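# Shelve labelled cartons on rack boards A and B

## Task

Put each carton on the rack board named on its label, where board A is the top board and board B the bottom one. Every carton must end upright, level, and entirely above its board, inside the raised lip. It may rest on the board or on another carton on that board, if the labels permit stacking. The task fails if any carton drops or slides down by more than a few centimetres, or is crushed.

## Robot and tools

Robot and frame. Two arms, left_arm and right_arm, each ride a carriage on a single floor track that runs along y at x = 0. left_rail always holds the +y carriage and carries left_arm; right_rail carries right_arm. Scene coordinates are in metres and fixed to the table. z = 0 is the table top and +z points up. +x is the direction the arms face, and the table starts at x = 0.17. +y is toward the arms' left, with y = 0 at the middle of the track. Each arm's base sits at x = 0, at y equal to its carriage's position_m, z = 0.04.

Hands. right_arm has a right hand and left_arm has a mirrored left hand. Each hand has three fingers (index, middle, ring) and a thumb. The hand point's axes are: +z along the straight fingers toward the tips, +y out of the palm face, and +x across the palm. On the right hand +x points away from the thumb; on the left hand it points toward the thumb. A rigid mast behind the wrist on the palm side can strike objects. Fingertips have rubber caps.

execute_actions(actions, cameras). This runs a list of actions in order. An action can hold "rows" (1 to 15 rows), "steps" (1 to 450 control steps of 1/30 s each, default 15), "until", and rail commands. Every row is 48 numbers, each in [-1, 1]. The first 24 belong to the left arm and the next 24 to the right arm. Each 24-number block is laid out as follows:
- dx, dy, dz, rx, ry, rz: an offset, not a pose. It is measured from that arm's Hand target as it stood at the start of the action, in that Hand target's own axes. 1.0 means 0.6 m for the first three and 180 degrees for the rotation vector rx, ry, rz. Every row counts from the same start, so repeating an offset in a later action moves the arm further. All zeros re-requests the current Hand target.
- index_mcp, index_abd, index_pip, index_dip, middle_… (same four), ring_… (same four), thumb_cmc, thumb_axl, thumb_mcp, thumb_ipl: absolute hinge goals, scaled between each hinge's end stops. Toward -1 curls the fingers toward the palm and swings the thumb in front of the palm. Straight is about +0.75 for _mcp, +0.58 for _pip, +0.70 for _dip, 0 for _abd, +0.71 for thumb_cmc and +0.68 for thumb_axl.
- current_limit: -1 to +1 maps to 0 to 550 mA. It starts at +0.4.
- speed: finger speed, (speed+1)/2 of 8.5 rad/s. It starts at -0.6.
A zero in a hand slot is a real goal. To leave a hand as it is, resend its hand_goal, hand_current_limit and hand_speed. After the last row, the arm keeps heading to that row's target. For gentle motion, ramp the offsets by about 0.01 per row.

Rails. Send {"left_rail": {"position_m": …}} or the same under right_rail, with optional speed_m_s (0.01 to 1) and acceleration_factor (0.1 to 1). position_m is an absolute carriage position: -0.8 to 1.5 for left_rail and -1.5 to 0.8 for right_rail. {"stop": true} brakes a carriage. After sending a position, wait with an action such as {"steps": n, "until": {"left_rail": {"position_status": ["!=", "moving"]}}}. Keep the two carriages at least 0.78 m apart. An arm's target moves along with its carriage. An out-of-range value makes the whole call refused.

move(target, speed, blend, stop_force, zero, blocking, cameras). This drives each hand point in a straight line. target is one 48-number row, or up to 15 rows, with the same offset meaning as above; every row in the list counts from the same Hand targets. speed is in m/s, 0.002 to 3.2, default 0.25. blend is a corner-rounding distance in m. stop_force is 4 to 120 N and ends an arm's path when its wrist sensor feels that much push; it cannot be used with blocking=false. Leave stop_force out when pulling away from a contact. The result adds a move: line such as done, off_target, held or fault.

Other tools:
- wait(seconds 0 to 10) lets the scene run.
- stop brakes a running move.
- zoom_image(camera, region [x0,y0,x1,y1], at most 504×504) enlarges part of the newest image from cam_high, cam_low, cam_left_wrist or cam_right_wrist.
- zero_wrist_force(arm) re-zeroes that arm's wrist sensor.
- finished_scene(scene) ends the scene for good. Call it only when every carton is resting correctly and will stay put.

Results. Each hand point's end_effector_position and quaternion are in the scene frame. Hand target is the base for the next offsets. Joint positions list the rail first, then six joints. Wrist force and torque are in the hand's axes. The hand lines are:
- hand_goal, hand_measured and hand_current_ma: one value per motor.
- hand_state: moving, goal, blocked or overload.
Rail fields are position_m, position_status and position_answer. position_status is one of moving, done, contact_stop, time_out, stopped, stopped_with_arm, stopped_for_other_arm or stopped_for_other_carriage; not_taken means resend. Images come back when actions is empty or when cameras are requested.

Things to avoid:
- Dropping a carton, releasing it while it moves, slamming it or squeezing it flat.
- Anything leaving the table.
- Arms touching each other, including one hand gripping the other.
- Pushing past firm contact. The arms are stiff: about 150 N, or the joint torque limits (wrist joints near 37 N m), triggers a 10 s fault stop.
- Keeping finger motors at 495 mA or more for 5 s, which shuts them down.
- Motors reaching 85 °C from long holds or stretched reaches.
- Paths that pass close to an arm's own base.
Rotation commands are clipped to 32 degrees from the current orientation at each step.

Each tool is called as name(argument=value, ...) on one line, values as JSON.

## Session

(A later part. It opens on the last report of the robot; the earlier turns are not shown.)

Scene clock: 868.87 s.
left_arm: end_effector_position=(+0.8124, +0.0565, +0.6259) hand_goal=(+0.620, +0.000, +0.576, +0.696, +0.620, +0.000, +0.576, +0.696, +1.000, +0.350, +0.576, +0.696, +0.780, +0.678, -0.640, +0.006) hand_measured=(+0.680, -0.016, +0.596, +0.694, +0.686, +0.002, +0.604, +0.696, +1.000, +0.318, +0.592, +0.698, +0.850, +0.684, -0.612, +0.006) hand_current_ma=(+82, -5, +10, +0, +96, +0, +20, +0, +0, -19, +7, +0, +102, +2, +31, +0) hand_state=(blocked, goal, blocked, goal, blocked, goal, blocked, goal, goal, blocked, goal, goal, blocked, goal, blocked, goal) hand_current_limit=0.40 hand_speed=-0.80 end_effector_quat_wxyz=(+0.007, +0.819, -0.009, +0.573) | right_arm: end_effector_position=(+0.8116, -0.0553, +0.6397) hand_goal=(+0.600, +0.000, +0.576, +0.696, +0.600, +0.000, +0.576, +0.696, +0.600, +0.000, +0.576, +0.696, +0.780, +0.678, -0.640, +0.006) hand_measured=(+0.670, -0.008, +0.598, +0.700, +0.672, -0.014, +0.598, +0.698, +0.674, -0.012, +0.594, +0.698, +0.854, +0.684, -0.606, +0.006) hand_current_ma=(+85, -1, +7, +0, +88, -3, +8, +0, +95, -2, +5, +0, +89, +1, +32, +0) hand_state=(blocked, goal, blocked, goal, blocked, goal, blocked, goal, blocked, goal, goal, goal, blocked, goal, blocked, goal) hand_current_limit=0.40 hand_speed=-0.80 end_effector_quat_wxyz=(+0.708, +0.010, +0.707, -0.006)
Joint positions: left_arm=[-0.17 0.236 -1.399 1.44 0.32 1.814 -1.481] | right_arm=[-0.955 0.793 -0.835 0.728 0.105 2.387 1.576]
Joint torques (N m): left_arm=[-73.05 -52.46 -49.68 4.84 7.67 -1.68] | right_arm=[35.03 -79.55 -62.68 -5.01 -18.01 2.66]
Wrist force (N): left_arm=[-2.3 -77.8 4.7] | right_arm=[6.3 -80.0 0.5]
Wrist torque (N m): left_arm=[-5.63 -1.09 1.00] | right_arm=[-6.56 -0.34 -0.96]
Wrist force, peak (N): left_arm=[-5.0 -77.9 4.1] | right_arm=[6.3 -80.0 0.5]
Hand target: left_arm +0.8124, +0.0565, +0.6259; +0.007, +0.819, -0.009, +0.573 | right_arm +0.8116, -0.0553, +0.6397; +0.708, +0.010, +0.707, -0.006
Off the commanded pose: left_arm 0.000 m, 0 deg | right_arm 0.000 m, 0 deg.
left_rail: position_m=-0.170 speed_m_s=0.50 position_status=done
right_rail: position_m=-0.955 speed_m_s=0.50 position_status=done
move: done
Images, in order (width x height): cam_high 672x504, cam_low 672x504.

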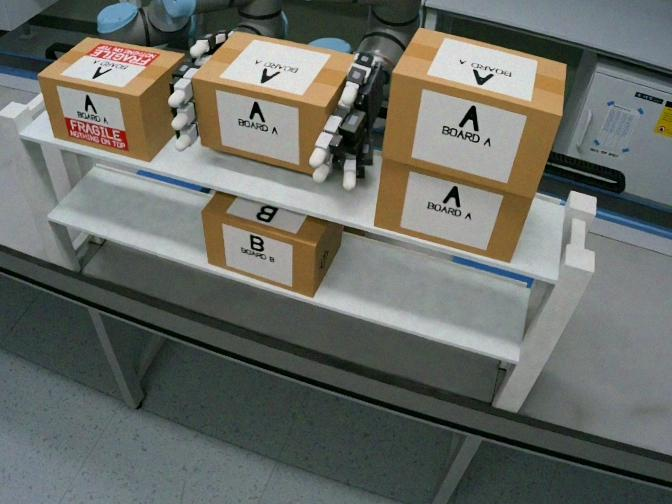

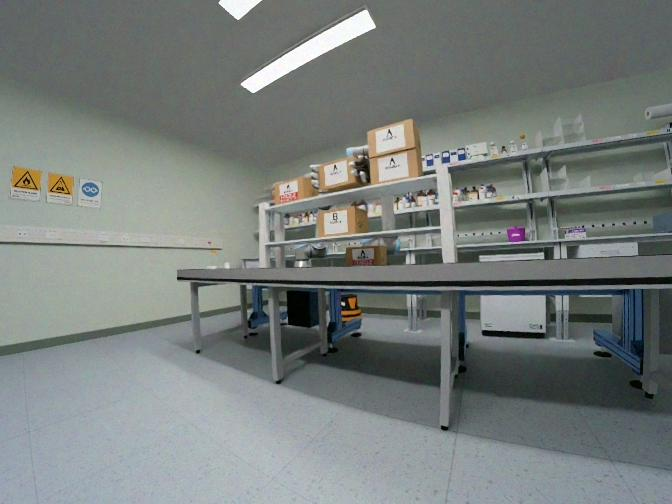

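execute_actions(actions=[], cameras=["cam_left_wrist","cam_right_wrist"])

Scene clock: 876.57 s.
left_arm: end_effector_position=(+0.8124, +0.0565, +0.6259) hand_goal=(+0.620, +0.000, +0.576, +0.696, +0.620, +0.000, +0.576, +0.696, +1.000, +0.350, +0.576, +0.696, +0.780, +0.678, -0.640, +0.006) hand_measured=(+0.680, -0.016, +0.596, +0.694, +0.686, +0.002, +0.604, +0.696, +1.000, +0.318, +0.592, +0.698, +0.850, +0.684, -0.612, +0.006) hand_current_ma=(+82, -5, +10, +0, +96, +0, +20, +0, +0, -19, +7, +0, +102, +2, +31, +0) hand_state=(blocked, goal, blocked, goal, blocked, goal, blocked, goal, goal, blocked, goal, goal, blocked, goal, blocked, goal) hand_current_limit=0.40 hand_speed=-0.80 end_effector_quat_wxyz=(+0.007, +0.819, -0.009, +0.573) | right_arm: end_effector_position=(+0.8116, -0.0553, +0.6397) hand_goal=(+0.600, +0.000, +0.576, +0.696, +0.600, +0.000, +0.576, +0.696, +0.600, +0.000, +0.576, +0.696, +0.780, +0.678, -0.640, +0.006) hand_measured=(+0.670, -0.008, +0.598, +0.700, +0.672, -0.014, +0.598, +0.698, +0.674, -0.012, +0.594, +0.698, +0.854, +0.684, -0.606, +0.006) hand_current_ma=(+85, -1, +7, +0, +88, -3, +8, +0, +95, -2, +5, +0, +89, +1, +32, +0) hand_state=(blocked, goal, blocked, goal, blocked, goal, blocked, goal, blocked, goal, goal, goal, blocked, goal, blocked, goal) hand_current_limit=0.40 hand_speed=-0.80 end_effector_quat_wxyz=(+0.708, +0.010, +0.707, -0.006)
Joint positions: left_arm=[-0.17 0.236 -1.399 1.44 0.32 1.814 -1.481] | right_arm=[-0.955 0.793 -0.835 0.728 0.105 2.386 1.576]
Joint velocities: within noise
Joint torques (N m): left_arm=[-72.97 -54.9 -49.45 4.79 8.48 -1.67] | right_arm=[36.38 -78.82 -63.47 -5.14 -18.08 2.63]
Motor temperatures (°C): left_arm=[29 23 29 30 35 32] | right_arm=[26 24 28 33 32 33]
Wrist force (N): left_arm=[-1.7 -78.4 4.2] | right_arm=[6.3 -80.2 0.2]
Wrist torque (N m): left_arm=[-5.66 -1.13 1.07] | right_arm=[-6.55 -0.39 -0.95]
Wrist force, peak (N): left_arm=[-2.2 -78.9 4.5] | right_arm=[6.4 -80.7 0.3]
Hand target: left_arm +0.8124, +0.0565, +0.6259; +0.007, +0.819, -0.009, +0.573 | right_arm +0.8116, -0.0553, +0.6397; +0.708, +0.010, +0.707, -0.006
Off the commanded pose: left_arm 0.000 m, 0 deg | right_arm 0.000 m, 0 deg.
left_rail: position_m=-0.170 speed_m_s=0.50 position_status=done
right_rail: position_m=-0.955 speed_m_s=0.50 position_status=done
Images, in order (width x height): cam_left_wrist 672x504, cam_right_wrist 672x504.

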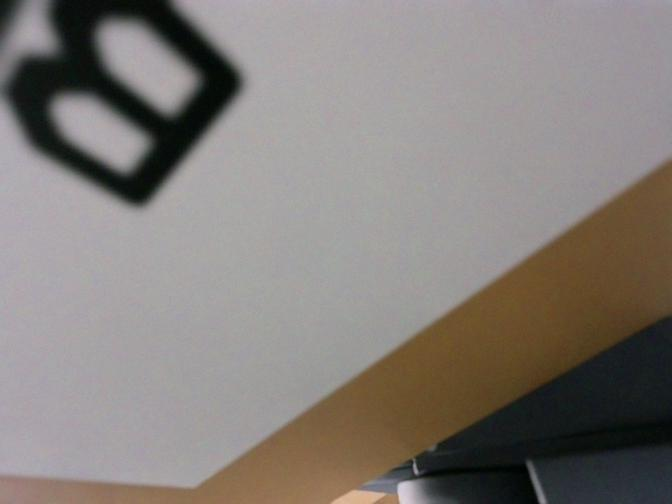

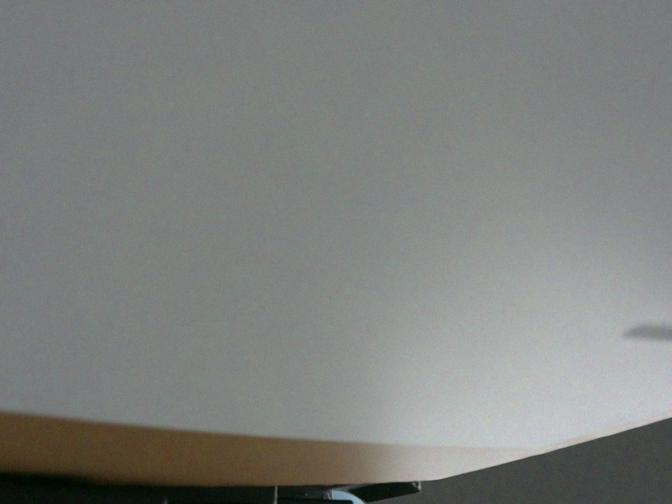

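execute_actions(actions=[], cameras=["cam_high"])

zoom_image(camera="cam_high", region=[175, 60, 265, 160])

zoom_image(camera="cam_high", region=[270, 80, 370, 200])

Scene clock: 877.13 s.
left_arm: end_effector_position=(+0.8124, +0.0565, +0.6259) hand_goal=(+0.620, +0.000, +0.576, +0.696, +0.620, +0.000, +0.576, +0.696, +1.000, +0.350, +0.576, +0.696, +0.780, +0.678, -0.640, +0.006) hand_measured=(+0.680, -0.016, +0.596, +0.694, +0.686, +0.002, +0.604, +0.696, +1.000, +0.318, +0.592, +0.698, +0.850, +0.684, -0.612, +0.006) hand_current_ma=(+82, -5, +10, +0, +96, +0, +20, +0, +0, -19, +7, +0, +102, +2, +31, +0) hand_state=(blocked, goal, blocked, goal, blocked, goal, blocked, goal, goal, blocked, goal, goal, blocked, goal, blocked, goal) hand_current_limit=0.40 hand_speed=-0.80 end_effector_quat_wxyz=(+0.007, +0.819, -0.009, +0.573) | right_arm: end_effector_position=(+0.8116, -0.0553, +0.6397) hand_goal=(+0.600, +0.000, +0.576, +0.696, +0.600, +0.000, +0.576, +0.696, +0.600, +0.000, +0.576, +0.696, +0.780, +0.678, -0.640, +0.006) hand_measured=(+0.670, -0.008, +0.598, +0.700, +0.672, -0.014, +0.598, +0.698, +0.674, -0.012, +0.594, +0.698, +0.854, +0.684, -0.606, +0.006) hand_current_ma=(+85, -1, +7, +0, +88, -3, +8, +0, +95, -2, +5, +0, +89, +1, +32, +0) hand_state=(blocked, goal, blocked, goal, blocked, goal, blocked, goal, blocked, goal, goal, goal, blocked, goal, blocked, goal) hand_current_limit=0.40 hand_speed=-0.80 end_effector_quat_wxyz=(+0.708, +0.010, +0.707, -0.006)
Joint positions: left_arm=[-0.17 0.236 -1.399 1.44 0.32 1.814 -1.481] | right_arm=[-0.955 0.793 -0.835 0.728 0.105 2.386 1.576]
Joint velocities: within noise
Joint torques (N m): left_arm=[-73.07 -52.93 -49.32 4.92 8.59 -1.66] | right_arm=[36.3 -79.49 -63.37 -5.12 -17.81 2.54]
Motor temperatures (°C): left_arm=[29 23 29 30 35 32] | right_arm=[26 24 28 33 32 33]
Wrist force (N): left_arm=[-2.2 -78.6 4.0] | right_arm=[5.9 -80.2 0.4]
Wrist torque (N m): left_arm=[-5.66 -1.07 1.03] | right_arm=[-6.58 -0.35 -0.97]
Wrist force, peak (N): left_arm=[-2.0 -78.7 4.0] | right_arm=[6.1 -80.8 0.7]
Hand target: left_arm +0.8124, +0.0565, +0.6259; +0.007, +0.819, -0.009, +0.573 | right_arm +0.8116, -0.0553, +0.6397; +0.708, +0.010, +0.707, -0.006
Off the commanded pose: left_arm 0.000 m, 0 deg | right_arm 0.000 m, 0 deg.
left_rail: position_m=-0.170 speed_m_s=0.50 position_status=done
right_rail: position_m=-0.955 speed_m_s=0.50 position_status=done
Images, in order (width x height): cam_high 672x504.

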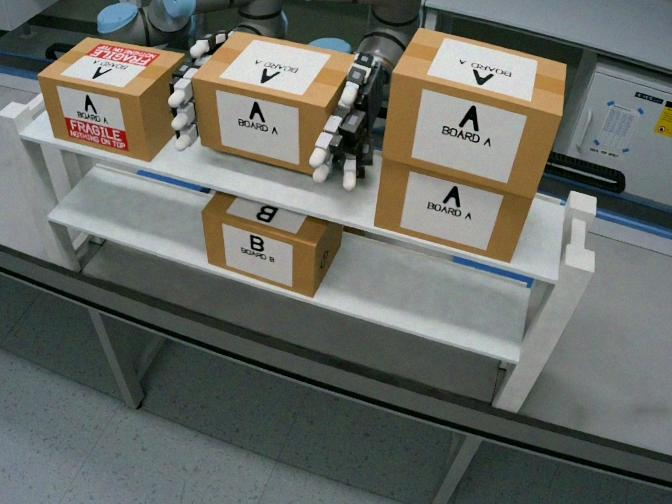

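Scaled by 5.040 from the camera's 672x504 image, which has a finer 960x720 frame.

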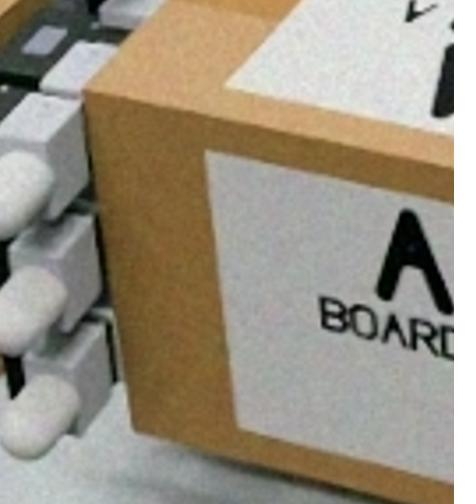

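Scaled by 4.200 from the camera's 672x504 image, which has a finer 960x720 frame.

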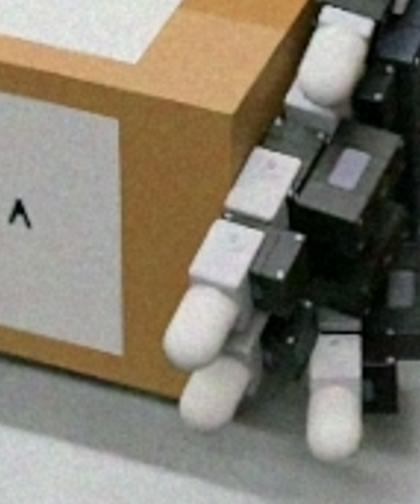

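zoom_image(camera="cam_high", region=[30, 30, 200, 180])

zoom_image(camera="cam_high", region=[365, 150, 545, 290])

Scaled by 2.965 from the camera's 672x504 image, which has a finer 960x720 frame.

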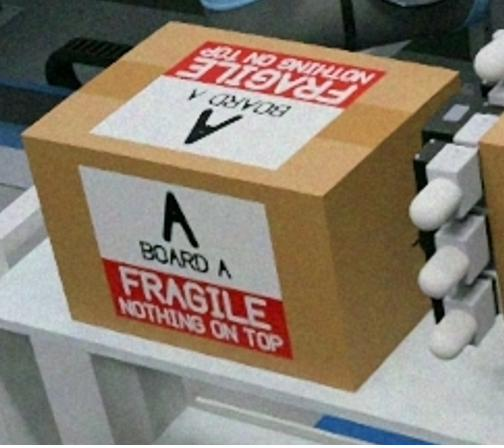

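Scaled by 2.800 from the camera's 672x504 image, which has a finer 960x720 frame.

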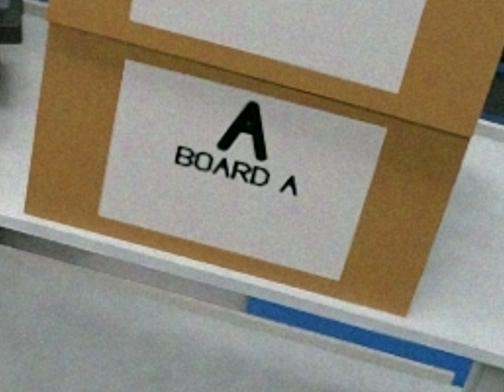

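move(target=[[0.0194,-0.0013,0.0533,0,0,0,0.62,0,0.576,0.696,0.62,0,0.576,0.696,1.0,0.35,0.576,0.696,0.78,0.678,-0.64,0.005,0.4,-0.8,0.0,0.0013,0.0567,0,0,0,0.60,0,0.576,0.696,0.60,0,0.576,0.696,0.60,0,0.576,0.696,0.78,0.678,-0.64,0.005,0.4,-0.8]], speed=0.04, cameras=["cam_high"])

zoom_image(camera="cam_high", region=[170, 70, 260, 170])

zoom_image(camera="cam_high", region=[260, 80, 360, 200])

Scene clock: 883.17 s.
left_arm: end_effector_position=(+0.8465, +0.0565, +0.6259) hand_goal=(+0.620, +0.000, +0.576, +0.696, +0.620, +0.000, +0.576, +0.696, +1.000, +0.350, +0.576, +0.696, +0.780, +0.678, -0.640, +0.006) hand_measured=(+0.680, -0.016, +0.596, +0.694, +0.686, +0.002, +0.604, +0.696, +1.000, +0.318, +0.592, +0.698, +0.850, +0.686, -0.612, +0.006) hand_current_ma=(+82, -5, +10, +0, +96, +0, +20, +0, +0, -19, +7, +0, +102, +2, +31, +0) hand_state=(blocked, goal, blocked, goal, blocked, goal, blocked, goal, goal, blocked, goal, goal, blocked, goal, blocked, goal) hand_current_limit=0.40 hand_speed=-0.80 end_effector_quat_wxyz=(+0.007, +0.819, -0.009, +0.573) | right_arm: end_effector_position=(+0.8456, -0.0553, +0.6397) hand_goal=(+0.600, +0.000, +0.576, +0.696, +0.600, +0.000, +0.576, +0.696, +0.600, +0.000, +0.576, +0.696, +0.780, +0.678, -0.640, +0.006) hand_measured=(+0.670, -0.008, +0.598, +0.700, +0.672, -0.014, +0.598, +0.698, +0.674, -0.012, +0.594, +0.698, +0.854, +0.684, -0.606, +0.006) hand_current_ma=(+85, -1, +7, +0, +88, -3, +8, +0, +95, -2, +5, +0, +89, +1, +32, +0) hand_state=(blocked, goal, blocked, goal, blocked, goal, blocked, goal, blocked, goal, goal, goal, blocked, goal, blocked, goal) hand_current_limit=0.40 hand_speed=-0.80 end_effector_quat_wxyz=(+0.708, +0.010, +0.707, -0.006)
Joint positions: left_arm=[-0.17 0.224 -1.348 1.378 0.33 1.803 -1.485] | right_arm=[-0.955 0.769 -0.784 0.638 0.144 2.362 1.576]
Joint torques (N m): left_arm=[-74.98 -59.49 -47.87 4.86 7.58 -1.67] | right_arm=[35.66 -84.28 -62.29 -4.91 -17.56 2.35]
Wrist force (N): left_arm=[-1.6 -77.3 3.9] | right_arm=[6.6 -79.9 0.7]
Wrist torque (N m): left_arm=[-5.56 -1.17 1.02] | right_arm=[-6.65 -0.45 -1.01]
Wrist force, peak (N): left_arm=[-2.1 -79.4 3.8] | right_arm=[7.1 -81.5 0.2]
Hand target: left_arm +0.8465, +0.0565, +0.6259; +0.007, +0.819, -0.009, +0.573 | right_arm +0.8456, -0.0553, +0.6397; +0.708, +0.010, +0.707, -0.006
Off the commanded pose: left_arm 0.000 m, 0 deg | right_arm 0.000 m, 0 deg.
left_rail: position_m=-0.170 speed_m_s=0.50 position_status=done
right_rail: position_m=-0.955 speed_m_s=0.50 position_status=done
move: done
Images, in order (width x height): cam_high 672x504.

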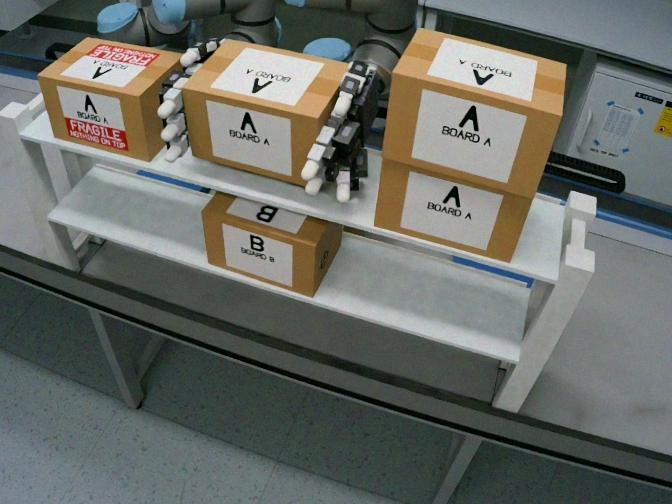

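Scaled by 5.040 from the camera's 672x504 image, which has a finer 960x720 frame.

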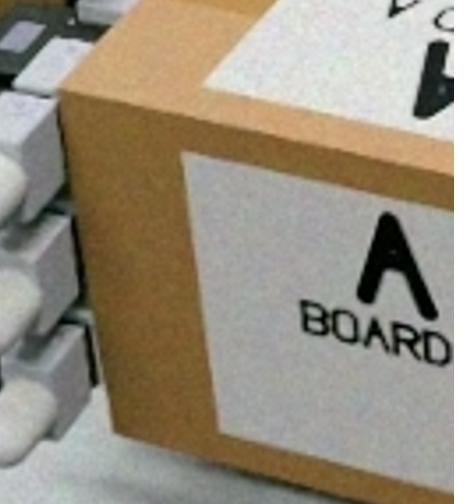

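Scaled by 4.200 from the camera's 672x504 image, which has a finer 960x720 frame.

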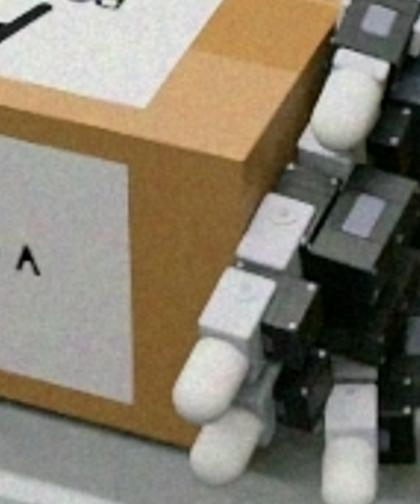

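move(target=[[-0.047,0.0,0.0171,0,0.0067,0,0.62,0,0.576,0.696,0.62,0,0.576,0.696,1.0,0.35,0.576,0.696,0.78,0.678,-0.64,0.005,0.4,-0.8,0.05,0.0,0.0,0,-0.0067,0,0.60,0,0.576,0.696,0.60,0,0.576,0.696,0.60,0,0.576,0.696,0.78,0.678,-0.64,0.005,0.4,-0.8]], speed=0.025, cameras=["cam_high"])

zoom_image(camera="cam_high", region=[170, 70, 260, 190])

zoom_image(camera="cam_high", region=[260, 90, 360, 210])

Scene clock: 887.17 s.
left_arm: end_effector_position=(+0.8465, +0.0565, +0.5959) hand_goal=(+0.620, +0.000, +0.576, +0.696, +0.620, +0.000, +0.576, +0.696, +1.000, +0.350, +0.576, +0.696, +0.780, +0.678, -0.640, +0.006) hand_measured=(+0.680, -0.016, +0.596, +0.694, +0.686, +0.002, +0.604, +0.696, +1.000, +0.318, +0.592, +0.698, +0.850, +0.686, -0.612, +0.006) hand_current_ma=(+83, -5, +10, +0, +96, +0, +20, +0, +0, -19, +7, +0, +102, +3, +31, +0) hand_state=(blocked, goal, blocked, goal, blocked, goal, blocked, goal, goal, blocked, goal, goal, blocked, goal, blocked, goal) hand_current_limit=0.40 hand_speed=-0.80 end_effector_quat_wxyz=(+0.007, +0.813, -0.009, +0.582) | right_arm: end_effector_position=(+0.8457, -0.0551, +0.6097) hand_goal=(+0.600, +0.000, +0.576, +0.696, +0.600, +0.000, +0.576, +0.696, +0.600, +0.000, +0.576, +0.696, +0.780, +0.678, -0.640, +0.006) hand_measured=(+0.670, -0.008, +0.598, +0.700, +0.670, -0.014, +0.598, +0.698, +0.672, -0.010, +0.594, +0.698, +0.854, +0.684, -0.606, +0.006) hand_current_ma=(+85, -1, +7, +0, +86, -2, +8, +0, +92, -1, +5, +0, +89, +1, +32, +0) hand_state=(blocked, goal, blocked, goal, blocked, goal, blocked, goal, blocked, goal, goal, goal, blocked, goal, blocked, goal) hand_current_limit=0.40 hand_speed=-0.80 end_effector_quat_wxyz=(+0.715, +0.010, +0.699, -0.006)
Joint positions: left_arm=[-0.17 0.224 -1.351 1.441 0.248 1.805 -1.49] | right_arm=[-0.955 0.769 -0.801 0.731 0.038 2.362 1.555]
Joint torques (N m): left_arm=[-46.1 -81.85 -31.42 -1.24 19.89 -1.63] | right_arm=[39.26 -107.78 -48.01 -13.63 -18.81 -3.64]
Wrist force (N): left_arm=[-0.6 -85.7 7.1] | right_arm=[6.7 -87.9 -2.7]
Wrist torque (N m): left_arm=[-6.12 -0.99 1.30] | right_arm=[-7.61 -0.23 -1.08]
Wrist force, peak (N): left_arm=[-0.3 -85.9 7.3] | right_arm=[6.7 -87.9 -2.7]
Hand target: left_arm +0.8465, +0.0565, +0.5959; +0.007, +0.813, -0.009, +0.582 | right_arm +0.8457, -0.0551, +0.6097; +0.715, +0.010, +0.699, -0.006
Off the commanded pose: left_arm 0.000 m, 0 deg | right_arm 0.000 m, 0 deg.
left_rail: position_m=-0.170 speed_m_s=0.50 position_status=done
right_rail: position_m=-0.955 speed_m_s=0.50 position_status=done
move: done
Images, in order (width x height): cam_high 672x504.

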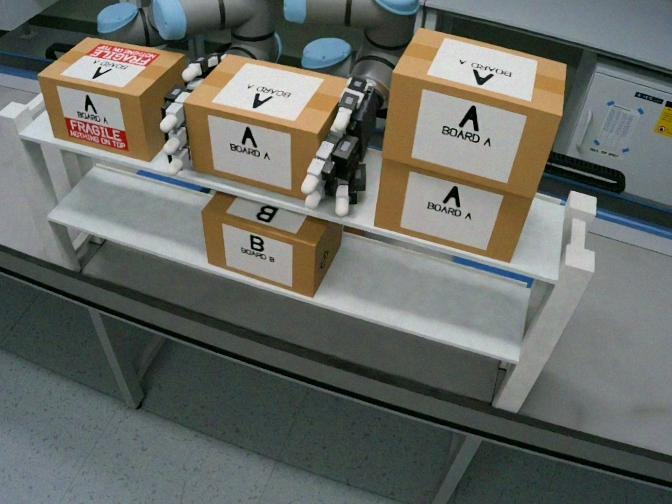

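Scaled by 4.200 from the camera's 672x504 image, which has a finer 960x720 frame.

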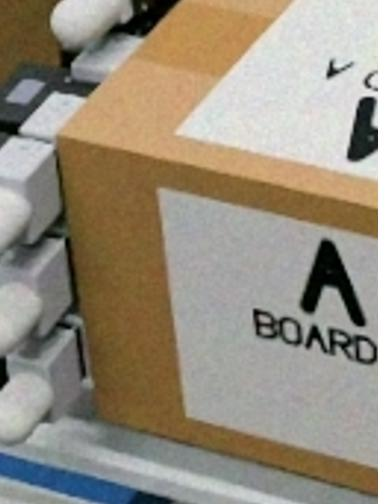

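Scaled by 4.200 from the camera's 672x504 image, which has a finer 960x720 frame.

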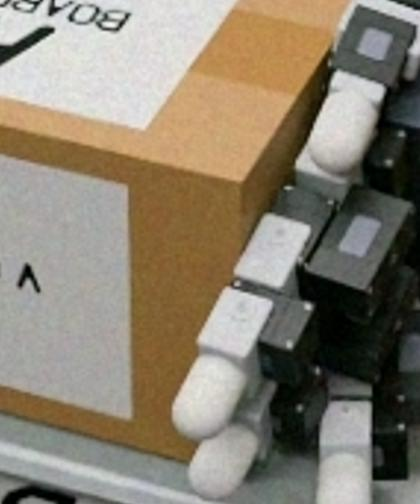

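move(target=[[-0.0158,0.0,-0.0052,0,0,0,0.62,0,0.576,0.696,0.62,0,0.576,0.696,1.0,0.35,0.576,0.696,0.78,0.678,-0.64,0.005,0.4,-0.8,0.0131,0.0,-0.0103,0,0,0,0.60,0,0.576,0.696,0.60,0,0.576,0.696,0.60,0,0.576,0.696,0.78,0.678,-0.64,0.005,0.4,-0.8]], speed=0.02)

move(target=[[-0.03155,0.0,0.01074,0,0,0,0.62,0,0.576,0.696,0.62,0,0.576,0.696,1.0,0.35,0.576,0.696,0.78,0.678,-0.64,0.005,0.4,-0.8,0.0333,0.0,-0.0007,0,0,0,0.60,0,0.576,0.696,0.60,0,0.576,0.696,0.60,0,0.576,0.696,0.78,0.678,-0.64,0.005,0.4,-0.8]], speed=0.006, stop_force=10, cameras=["cam_high"])

zoom_image(camera="cam_high", region=[170, 70, 260, 190])

zoom_image(camera="cam_high", region=[260, 90, 360, 210])

Scene clock: 890.10 s.
left_arm: end_effector_position=(+0.8405, +0.0566, +0.5879) hand_goal=(+0.620, +0.000, +0.576, +0.696, +0.620, +0.000, +0.576, +0.696, +1.000, +0.350, +0.576, +0.696, +0.780, +0.678, -0.640, +0.006) hand_measured=(+0.680, -0.016, +0.596, +0.694, +0.686, +0.002, +0.604, +0.696, +1.000, +0.318, +0.594, +0.698, +0.850, +0.686, -0.612, +0.006) hand_current_ma=(+85, -5, +10, +0, +98, +0, +20, +0, +0, -19, +9, +0, +102, +3, +31, +0) hand_state=(blocked, goal, blocked, goal, blocked, goal, blocked, goal, goal, blocked, goal, goal, blocked, goal, blocked, goal) hand_current_limit=0.40 hand_speed=-0.80 end_effector_quat_wxyz=(+0.007, +0.813, -0.009, +0.582) | right_arm: end_effector_position=(+0.8397, -0.0549, +0.6017) hand_goal=(+0.600, +0.000, +0.576, +0.696, +0.600, +0.000, +0.576, +0.696, +0.600, +0.000, +0.576, +0.696, +0.780, +0.678, -0.640, +0.006) hand_measured=(+0.670, -0.008, +0.598, +0.700, +0.670, -0.014, +0.598, +0.698, +0.672, -0.010, +0.594, +0.698, +0.854, +0.684, -0.606, +0.006) hand_current_ma=(+84, -1, +7, +0, +84, -2, +8, +0, +90, -1, +5, +0, +89, +1, +32, +0) hand_state=(blocked, goal, blocked, goal, blocked, goal, blocked, goal, blocked, goal, goal, goal, blocked, goal, blocked, goal) hand_current_limit=0.40 hand_speed=-0.80 end_effector_quat_wxyz=(+0.715, +0.010, +0.699, -0.006)
Joint positions: left_arm=[-0.17 0.226 -1.358 1.465 0.233 1.807 -1.489] | right_arm=[-0.955 0.773 -0.811 0.762 0.017 2.366 1.554]
Joint torques (N m): left_arm=[-49.91 -83.1 -31.49 -1.22 20.21 1.67] | right_arm=[66.91 -103.29 -48.16 -13.49 -7.11 -3.32]
Wrist force (N): left_arm=[-1.9 -88.2 6.5] | right_arm=[5.0 -89.8 -1.5]
Wrist torque (N m): left_arm=[-6.35 -0.81 1.86] | right_arm=[-7.86 -0.02 -1.29]
Wrist force, peak (N): left_arm=[-2.0 -88.4 6.8] | right_arm=[5.2 -90.0 -2.8]
Hand target: left_arm +0.8404, +0.0566, +0.5879; +0.007, +0.813, -0.009, +0.582 | right_arm +0.8397, -0.0549, +0.6017; +0.715, +0.010, +0.699, -0.006
Off the commanded pose: left_arm 0.000 m, 0 deg | right_arm 0.000 m, 0 deg.
left_rail: position_m=-0.170 speed_m_s=0.50 position_status=done
right_rail: position_m=-0.955 speed_m_s=0.50 position_status=done
move: done

Scene clock: 892.93 s.
left_arm: end_effector_position=(+0.8404, +0.0566, +0.5772) hand_goal=(+0.620, +0.000, +0.576, +0.696, +0.620, +0.000, +0.576, +0.696, +1.000, +0.350, +0.576, +0.696, +0.780, +0.678, -0.640, +0.006) hand_measured=(+0.680, -0.016, +0.596, +0.694, +0.686, +0.002, +0.604, +0.696, +1.000, +0.318, +0.594, +0.698, +0.852, +0.686, -0.610, +0.006) hand_current_ma=(+85, -5, +10, +0, +98, +0, +20, +0, +0, -19, +9, +0, +107, +3, +34, +0) hand_state=(blocked, goal, blocked, goal, blocked, goal, blocked, goal, goal, blocked, goal, goal, blocked, goal, blocked, goal) hand_current_limit=0.40 hand_speed=-0.80 end_effector_quat_wxyz=(+0.007, +0.813, -0.009, +0.582) | right_arm: end_effector_position=(+0.8397, -0.0549, +0.5922) hand_goal=(+0.600, +0.000, +0.576, +0.696, +0.600, +0.000, +0.576, +0.696, +0.600, +0.000, +0.576, +0.696, +0.780, +0.678, -0.640, +0.006) hand_measured=(+0.666, -0.008, +0.598, +0.700, +0.668, -0.012, +0.598, +0.698, +0.672, -0.010, +0.594, +0.698, +0.854, +0.684, -0.606, +0.006) hand_current_ma=(+77, -1, +7, +0, +82, -2, +8, +0, +90, -1, +5, +0, +89, +1, +32, +0) hand_state=(blocked, goal, blocked, goal, blocked, goal, blocked, goal, blocked, goal, goal, goal, blocked, goal, blocked, goal) hand_current_limit=0.40 hand_speed=-0.80 end_effector_quat_wxyz=(+0.715, +0.010, +0.699, -0.006)
Joint positions: left_arm=[-0.17 0.226 -1.356 1.481 0.214 1.807 -1.489] | right_arm=[-0.955 0.773 -0.812 0.78 -0.001 2.366 1.554]
Joint torques (N m): left_arm=[-55.39 -69.14 -41.68 6.8 19.92 1.52] | right_arm=[69.62 -77.74 -62.39 -5.61 -9.31 -2.11]
Wrist force (N): left_arm=[7.0 -91.3 2.8] | right_arm=[0.3 -91.6 3.0]
Wrist torque (N m): left_arm=[-6.87 -1.74 1.78] | right_arm=[-7.87 0.77 -1.60]
Wrist force, peak (N): left_arm=[9.7 -94.7 2.7] | right_arm=[-1.4 -95.5 1.3]
Hand target: left_arm +0.8404, +0.0566, +0.5772; +0.007, +0.813, -0.009, +0.582 (not the last commanded pose) | right_arm +0.8397, -0.0549, +0.5921; +0.715, +0.010, +0.699, -0.006 (not the last commanded pose)
Off the commanded pose: left_arm 0.009 m, 0 deg | right_arm 0.010 m, 0 deg.
left_rail: position_m=-0.170 speed_m_s=0.50 position_status=done
right_rail: position_m=-0.955 speed_m_s=0.50 position_status=done
move: contact (left_arm, right_arm)
Images, in order (width x height): cam_high 672x504.

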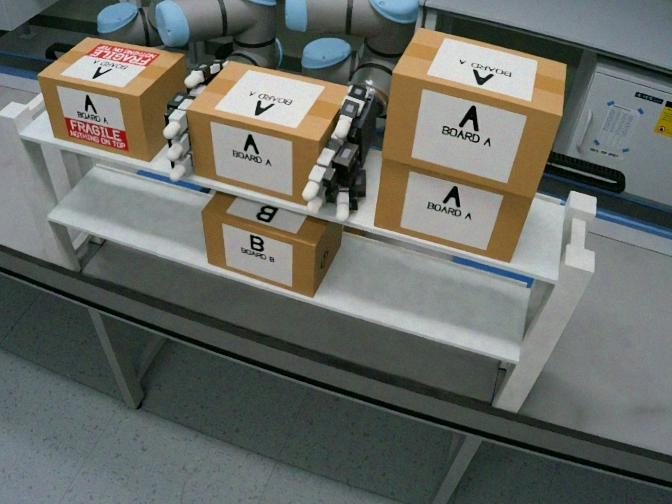

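Scaled by 4.200 from the camera's 672x504 image, which has a finer 960x720 frame.

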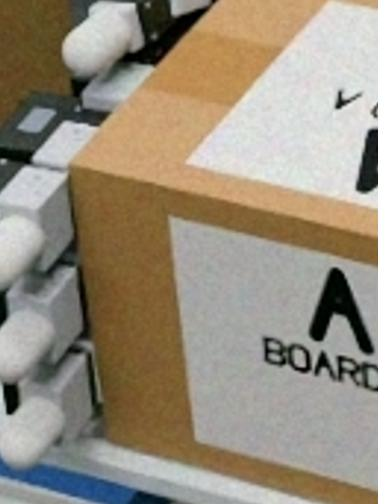

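Scaled by 4.200 from the camera's 672x504 image, which has a finer 960x720 frame.

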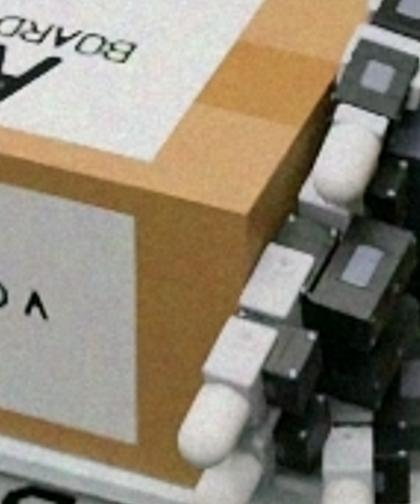

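move(target=[[0,-0.015,0,0,0,0,0.68,0,0.576,0.696,0.68,0,0.576,0.696,1.0,0.35,0.576,0.696,0.85,0.678,-0.5,0.005,0.4,-0.8,0,-0.015,0,0,0,0,0.68,0,0.576,0.696,0.68,0,0.576,0.696,0.68,0,0.576,0.696,0.85,0.678,-0.5,0.005,0.4,-0.8]], speed=0.01, cameras=["cam_high"])

zoom_image(camera="cam_high", region=[130, 50, 400, 230])

Scene clock: 896.67 s.
left_arm: end_effector_position=(+0.8406, +0.0656, +0.5772) hand_goal=(+0.680, +0.000, +0.576, +0.696, +0.680, +0.000, +0.576, +0.696, +1.000, +0.350, +0.576, +0.696, +0.850, +0.678, -0.500, +0.006) hand_measured=(+0.682, -0.014, +0.580, +0.694, +0.680, +0.002, +0.578, +0.696, +1.000, +0.328, +0.582, +0.698, +0.856, +0.682, -0.512, +0.006) hand_current_ma=(+0, -4, +0, +0, +0, +0, +0, +0, +0, -10, +1, +0, +1, +1, -6, +0) hand_state=(goal, goal, goal, goal, goal, goal, goal, goal, goal, blocked, goal, goal, goal, goal, goal, goal) hand_current_limit=0.40 hand_speed=-0.80 end_effector_quat_wxyz=(+0.007, +0.813, -0.009, +0.582) | right_arm: end_effector_position=(+0.8395, -0.0638, +0.5921) hand_goal=(+0.680, +0.000, +0.576, +0.696, +0.680, +0.000, +0.576, +0.696, +0.680, +0.000, +0.576, +0.696, +0.850, +0.678, -0.500, +0.006) hand_measured=(+0.682, -0.008, +0.580, +0.698, +0.682, -0.012, +0.578, +0.698, +0.684, -0.010, +0.578, +0.698, +0.856, +0.680, -0.508, +0.006) hand_current_ma=(+0, -1, +0, +0, +0, -2, +0, +0, +0, -1, +0, +0, +1, +0, -2, +0) hand_state=(goal, goal, goal, goal, goal, goal, goal, goal, goal, goal, goal, goal, goal, goal, goal, goal) hand_current_limit=0.40 hand_speed=-0.80 end_effector_quat_wxyz=(+0.715, +0.010, +0.699, -0.006)
Joint positions: left_arm=[-0.17 0.239 -1.349 1.472 0.217 1.819 -1.485] | right_arm=[-0.955 0.767 -0.829 0.81 -0.013 2.36 1.555]
Joint torques (N m): left_arm=[13.26 -43.6 -48.69 2.59 2.73 2.52] | right_arm=[-12.44 -106.44 -28.3 -1.13 -3.82 1.97]
Wrist force (N): left_arm=[1.4 0.2 -0.2] | right_arm=[-12.4 -3.4 7.2]
Wrist torque (N m): left_arm=[0.19 -0.29 0.02] | right_arm=[-0.54 1.02 -0.07]
Wrist force, peak (N): left_arm=[7.2 -91.9 3.0] | right_arm=[-0.1 -93.2 2.0]
Hand target: left_arm +0.8406, +0.0656, +0.5772; +0.007, +0.813, -0.009, +0.582 | right_arm +0.8395, -0.0639, +0.5921; +0.715, +0.010, +0.699, -0.006
Off the commanded pose: left_arm 0.000 m, 0 deg | right_arm 0.000 m, 0 deg.
left_rail: position_m=-0.170 speed_m_s=0.50 position_status=done
right_rail: position_m=-0.955 speed_m_s=0.50 position_status=done
move: done
Images, in order (width x height): cam_high 672x504.

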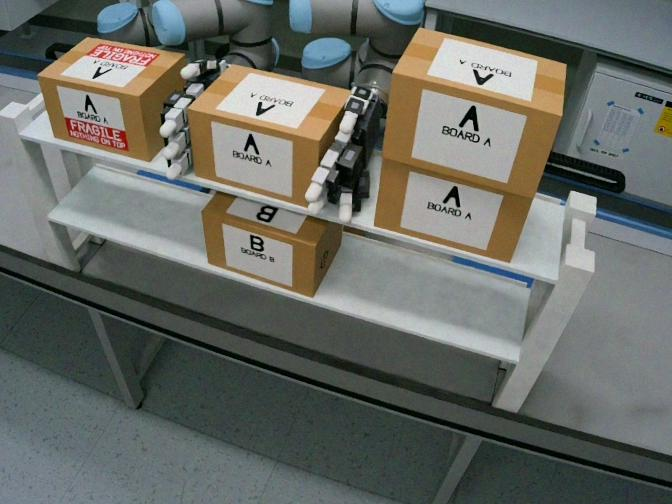

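Scaled by 1.867 from the camera's 672x504 image, which has a finer 960x720 frame.

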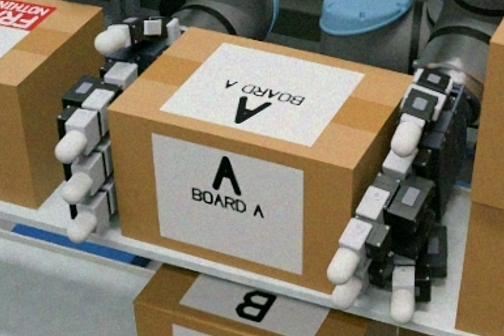

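move(target=[[0.0631,0,-0.0215,0,0,0,0.68,0,0.576,0.696,0.68,0,0.576,0.696,1.0,0.35,0.576,0.696,0.85,0.678,-0.5,0.005,0.4,-0.8,-0.0667,0,0.0014,0,0,0,0.68,0,0.576,0.696,0.68,0,0.576,0.696,0.68,0,0.576,0.696,0.85,0.678,-0.5,0.005,0.4,-0.8]], speed=0.03, cameras=["cam_high"])

zoom_image(camera="cam_high", region=[130, 50, 400, 230])

Scene clock: 899.27 s.
left_arm: end_effector_position=(+0.8407, +0.0656, +0.6172) hand_goal=(+0.680, +0.000, +0.576, +0.696, +0.680, +0.000, +0.576, +0.696, +1.000, +0.350, +0.576, +0.696, +0.850, +0.678, -0.500, +0.006) hand_measured=(+0.682, -0.014, +0.580, +0.694, +0.680, +0.002, +0.578, +0.696, +1.000, +0.328, +0.582, +0.698, +0.856, +0.682, -0.512, +0.006) hand_current_ma=(+0, -4, +0, +0, +0, +0, +0, +0, +0, -10, +1, +0, +1, +1, -6, +0) hand_state=(goal, goal, goal, goal, goal, goal, goal, goal, goal, blocked, goal, goal, goal, goal, goal, goal) hand_current_limit=0.40 hand_speed=-0.80 end_effector_quat_wxyz=(+0.007, +0.813, -0.009, +0.582) | right_arm: end_effector_position=(+0.8394, -0.0641, +0.6320) hand_goal=(+0.680, +0.000, +0.576, +0.696, +0.680, +0.000, +0.576, +0.696, +0.680, +0.000, +0.576, +0.696, +0.850, +0.678, -0.500, +0.006) hand_measured=(+0.682, -0.008, +0.580, +0.698, +0.682, -0.012, +0.578, +0.698, +0.682, -0.010, +0.578, +0.698, +0.856, +0.680, -0.508, +0.006) hand_current_ma=(+0, -1, +0, +0, +0, -2, +0, +0, +0, -1, +0, +0, +1, +0, -2, +0) hand_state=(goal, goal, goal, goal, goal, goal, goal, goal, goal, goal, goal, goal, goal, goal, goal, goal) hand_current_limit=0.40 hand_speed=-0.80 end_effector_quat_wxyz=(+0.715, +0.010, +0.699, -0.006)
Joint positions: left_arm=[-0.17 0.239 -1.355 1.409 0.286 1.819 -1.485] | right_arm=[-0.955 0.767 -0.824 0.732 0.06 2.36 1.554]
Joint torques (N m): left_arm=[13.31 -68.98 -51.27 2.35 2.85 -0.79] | right_arm=[-13.72 -90.02 -53.23 0.38 -2.43 0.48]
Wrist force (N): left_arm=[1.1 -0.1 -0.3] | right_arm=[-6.9 -4.6 2.3]
Wrist torque (N m): left_arm=[0.14 -0.27 0.01] | right_arm=[-0.89 0.67 -0.91]
Wrist force, peak (N): left_arm=[1.6 0.0 -0.5] | right_arm=[-13.2 -3.0 7.2]
Hand target: left_arm +0.8407, +0.0656, +0.6172; +0.007, +0.813, -0.009, +0.582 | right_arm +0.8394, -0.0641, +0.6321; +0.715, +0.010, +0.699, -0.006
Off the commanded pose: left_arm 0.000 m, 0 deg | right_arm 0.000 m, 0 deg.
left_rail: position_m=-0.170 speed_m_s=0.50 position_status=done
right_rail: position_m=-0.955 speed_m_s=0.50 position_status=done
move: done
Images, in order (width x height): cam_high 672x504.

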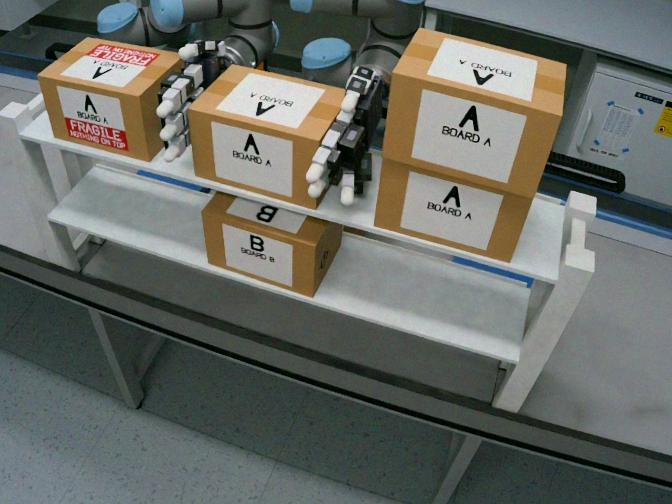

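Scaled by 1.867 from the camera's 672x504 image, which has a finer 960x720 frame.

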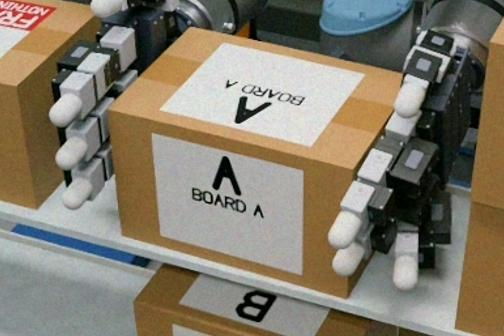

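move(target=[[-0.1719,0.0117,-0.5049,0,0,0,0.68,0,0.576,0.696,0.68,0,0.576,0.696,1.0,0.35,0.576,0.696,0.85,0.678,-0.5,0.005,0.4,-0.8,-0.0112,-0.0117,-0.5333,0,0,0,0.68,0,0.576,0.696,0.68,0,0.576,0.696,0.68,0,0.576,0.696,0.85,0.678,-0.5,0.005,0.4,-0.8]], speed=0.12, cameras=["cam_high","cam_low"])

zoom_image(camera="cam_high", region=[170, 50, 400, 230])

Scene clock: 903.47 s.
left_arm: end_effector_position=(+0.5207, +0.0661, +0.6174) hand_goal=(+0.680, +0.000, +0.576, +0.696, +0.680, +0.000, +0.576, +0.696, +1.000, +0.350, +0.576, +0.696, +0.850, +0.678, -0.500, +0.006) hand_measured=(+0.682, -0.008, +0.580, +0.698, +0.678, +0.002, +0.578, +0.698, +1.000, +0.328, +0.582, +0.698, +0.854, +0.682, -0.512, +0.006) hand_current_ma=(+0, -2, +0, +0, +0, +0, +0, +0, +0, -9, +1, +0, +1, +1, -6, +0) hand_state=(goal, goal, goal, goal, goal, goal, goal, goal, goal, blocked, goal, goal, goal, goal, goal, goal) hand_current_limit=0.40 hand_speed=-0.80 end_effector_quat_wxyz=(+0.007, +0.813, -0.009, +0.582) | right_arm: end_effector_position=(+0.5194, -0.0639, +0.6316) hand_goal=(+0.680, +0.000, +0.576, +0.696, +0.680, +0.000, +0.576, +0.696, +0.680, +0.000, +0.576, +0.696, +0.850, +0.678, -0.500, +0.006) hand_measured=(+0.682, -0.008, +0.578, +0.698, +0.682, -0.012, +0.578, +0.698, +0.684, -0.010, +0.578, +0.698, +0.856, +0.680, -0.508, +0.006) hand_current_ma=(+0, -1, +0, +0, +0, -2, +0, +0, +0, -1, +0, +0, +0, +0, -2, +0) hand_state=(goal, goal, goal, goal, goal, goal, goal, goal, goal, goal, goal, goal, goal, goal, goal, goal) hand_current_limit=0.40 hand_speed=-0.80 end_effector_quat_wxyz=(+0.715, +0.010, +0.699, -0.006)
Joint positions: left_arm=[-0.17 0.443 -1.79 1.844 0.31 2.011 -1.41] | right_arm=[-0.955 1.043 -1.127 1.217 -0.136 2.636 1.537]
Joint torques (N m): left_arm=[13.21 -33.15 -32.64 2.45 2.48 2.3] | right_arm=[11.9 -91.99 -34.57 -3.54 3.27 -2.95]
Wrist force (N): left_arm=[1.0 -0.1 -0.1] | right_arm=[-6.6 -5.1 2.5]
Wrist torque (N m): left_arm=[0.12 -0.20 -0.01] | right_arm=[-0.98 0.59 -0.88]
Wrist force, peak (N): left_arm=[1.6 -2.0 0.6] | right_arm=[-6.6 -5.6 3.6]
Hand target: left_arm +0.5206, +0.0661, +0.6174; +0.007, +0.813, -0.009, +0.582 | right_arm +0.5193, -0.0639, +0.6316; +0.715, +0.010, +0.699, -0.006
Off the commanded pose: left_arm 0.000 m, 0 deg | right_arm 0.000 m, 0 deg.
left_rail: position_m=-0.170 speed_m_s=0.50 position_status=done
right_rail: position_m=-0.955 speed_m_s=0.50 position_status=done
move: done
Images, in order (width x height): cam_high 672x504, cam_low 672x504.

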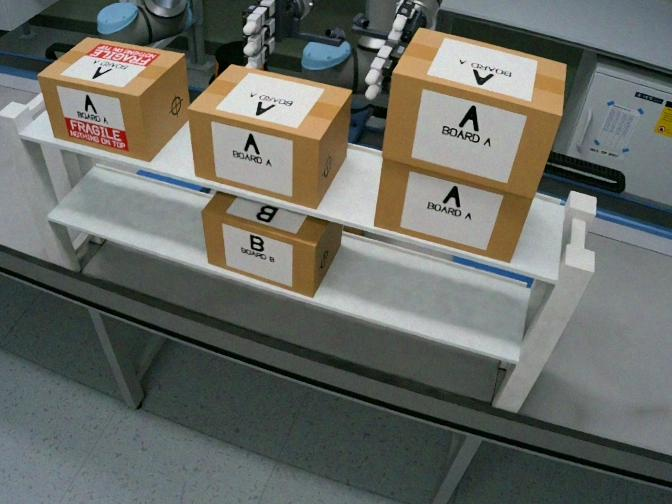

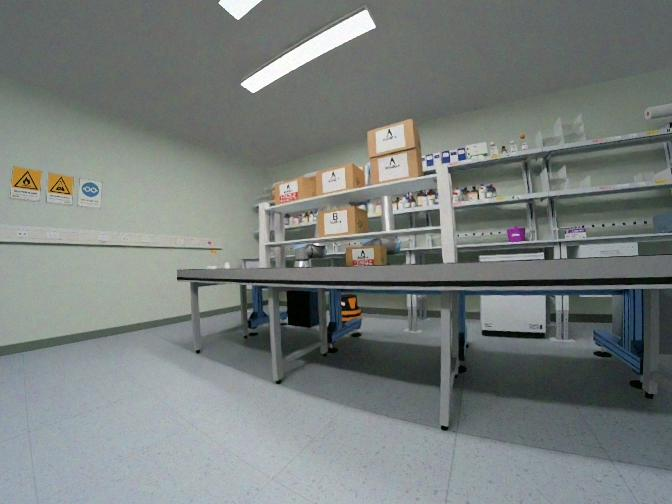

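Scaled by 2.191 from the camera's 672x504 image, which has a finer 960x720 frame.

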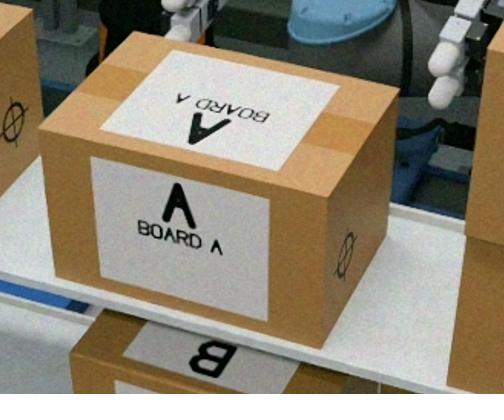

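execute_actions(actions=[], cameras=["cam_left_wrist","cam_right_wrist"])

Scene clock: 906.17 s.
left_arm: end_effector_position=(+0.5206, +0.0661, +0.6174) hand_goal=(+0.680, +0.000, +0.576, +0.696, +0.680, +0.000, +0.576, +0.696, +1.000, +0.350, +0.576, +0.696, +0.850, +0.678, -0.500, +0.006) hand_measured=(+0.682, -0.008, +0.580, +0.698, +0.678, +0.002, +0.578, +0.698, +1.000, +0.328, +0.582, +0.698, +0.854, +0.682, -0.512, +0.006) hand_current_ma=(+0, -2, +0, +0, +0, +0, +0, +0, +0, -9, +1, +0, +1, +1, -6, +0) hand_state=(goal, goal, goal, goal, goal, goal, goal, goal, goal, blocked, goal, goal, goal, goal, goal, goal) hand_current_limit=0.40 hand_speed=-0.80 end_effector_quat_wxyz=(+0.007, +0.813, -0.009, +0.582) | right_arm: end_effector_position=(+0.5193, -0.0639, +0.6316) hand_goal=(+0.680, +0.000, +0.576, +0.696, +0.680, +0.000, +0.576, +0.696, +0.680, +0.000, +0.576, +0.696, +0.850, +0.678, -0.500, +0.006) hand_measured=(+0.682, -0.008, +0.578, +0.698, +0.682, -0.012, +0.578, +0.698, +0.684, -0.010, +0.578, +0.698, +0.856, +0.680, -0.508, +0.006) hand_current_ma=(+0, -1, +0, +0, +0, -2, +0, +0, +0, -1, +0, +0, +0, +0, -2, +0) hand_state=(goal, goal, goal, goal, goal, goal, goal, goal, goal, goal, goal, goal, goal, goal, goal, goal) hand_current_limit=0.40 hand_speed=-0.80 end_effector_quat_wxyz=(+0.715, +0.010, +0.699, -0.006)
Joint positions: left_arm=[-0.17 0.443 -1.79 1.844 0.31 2.011 -1.41] | right_arm=[-0.955 1.043 -1.127 1.217 -0.137 2.636 1.537]
Joint velocities: within noise
Joint torques (N m): left_arm=[13.95 -34.48 -32.71 2.57 3.05 2.44] | right_arm=[11.9 -93.5 -33.82 -3.34 3.37 -3]
Motor temperatures (°C): left_arm=[29 23 29 30 35 32] | right_arm=[26 24 29 33 32 33]
Wrist force (N): left_arm=[1.2 0.1 -0.1] | right_arm=[-7.3 -4.4 2.7]
Wrist torque (N m): left_arm=[0.14 -0.24 0.01] | right_arm=[-0.90 0.68 -0.92]
Wrist force, peak (N): left_arm=[1.5 0.1 -0.4] | right_arm=[-7.3 -5.0 2.7]
Hand target: left_arm +0.5206, +0.0661, +0.6174; +0.007, +0.813, -0.009, +0.582 | right_arm +0.5193, -0.0639, +0.6316; +0.715, +0.010, +0.699, -0.006
Off the commanded pose: left_arm 0.000 m, 0 deg | right_arm 0.000 m, 0 deg.
left_rail: position_m=-0.170 speed_m_s=0.50 position_status=done
right_rail: position_m=-0.955 speed_m_s=0.50 position_status=done
Images, in order (width x height): cam_left_wrist 672x504, cam_right_wrist 672x504.

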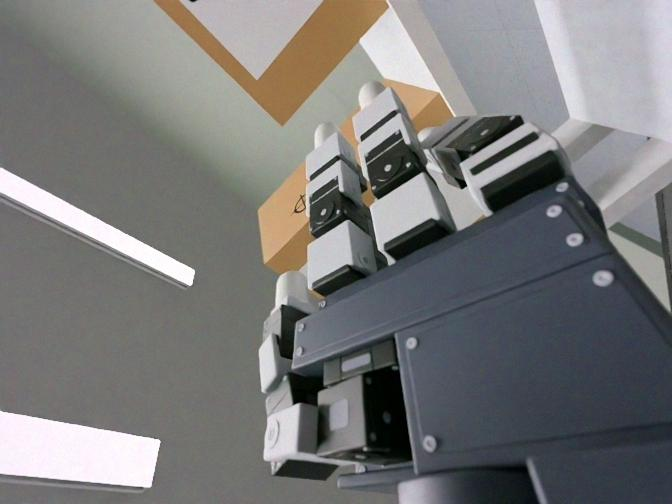

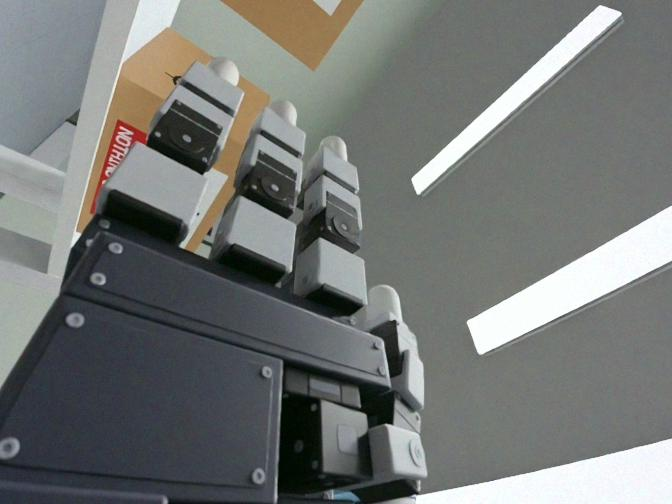

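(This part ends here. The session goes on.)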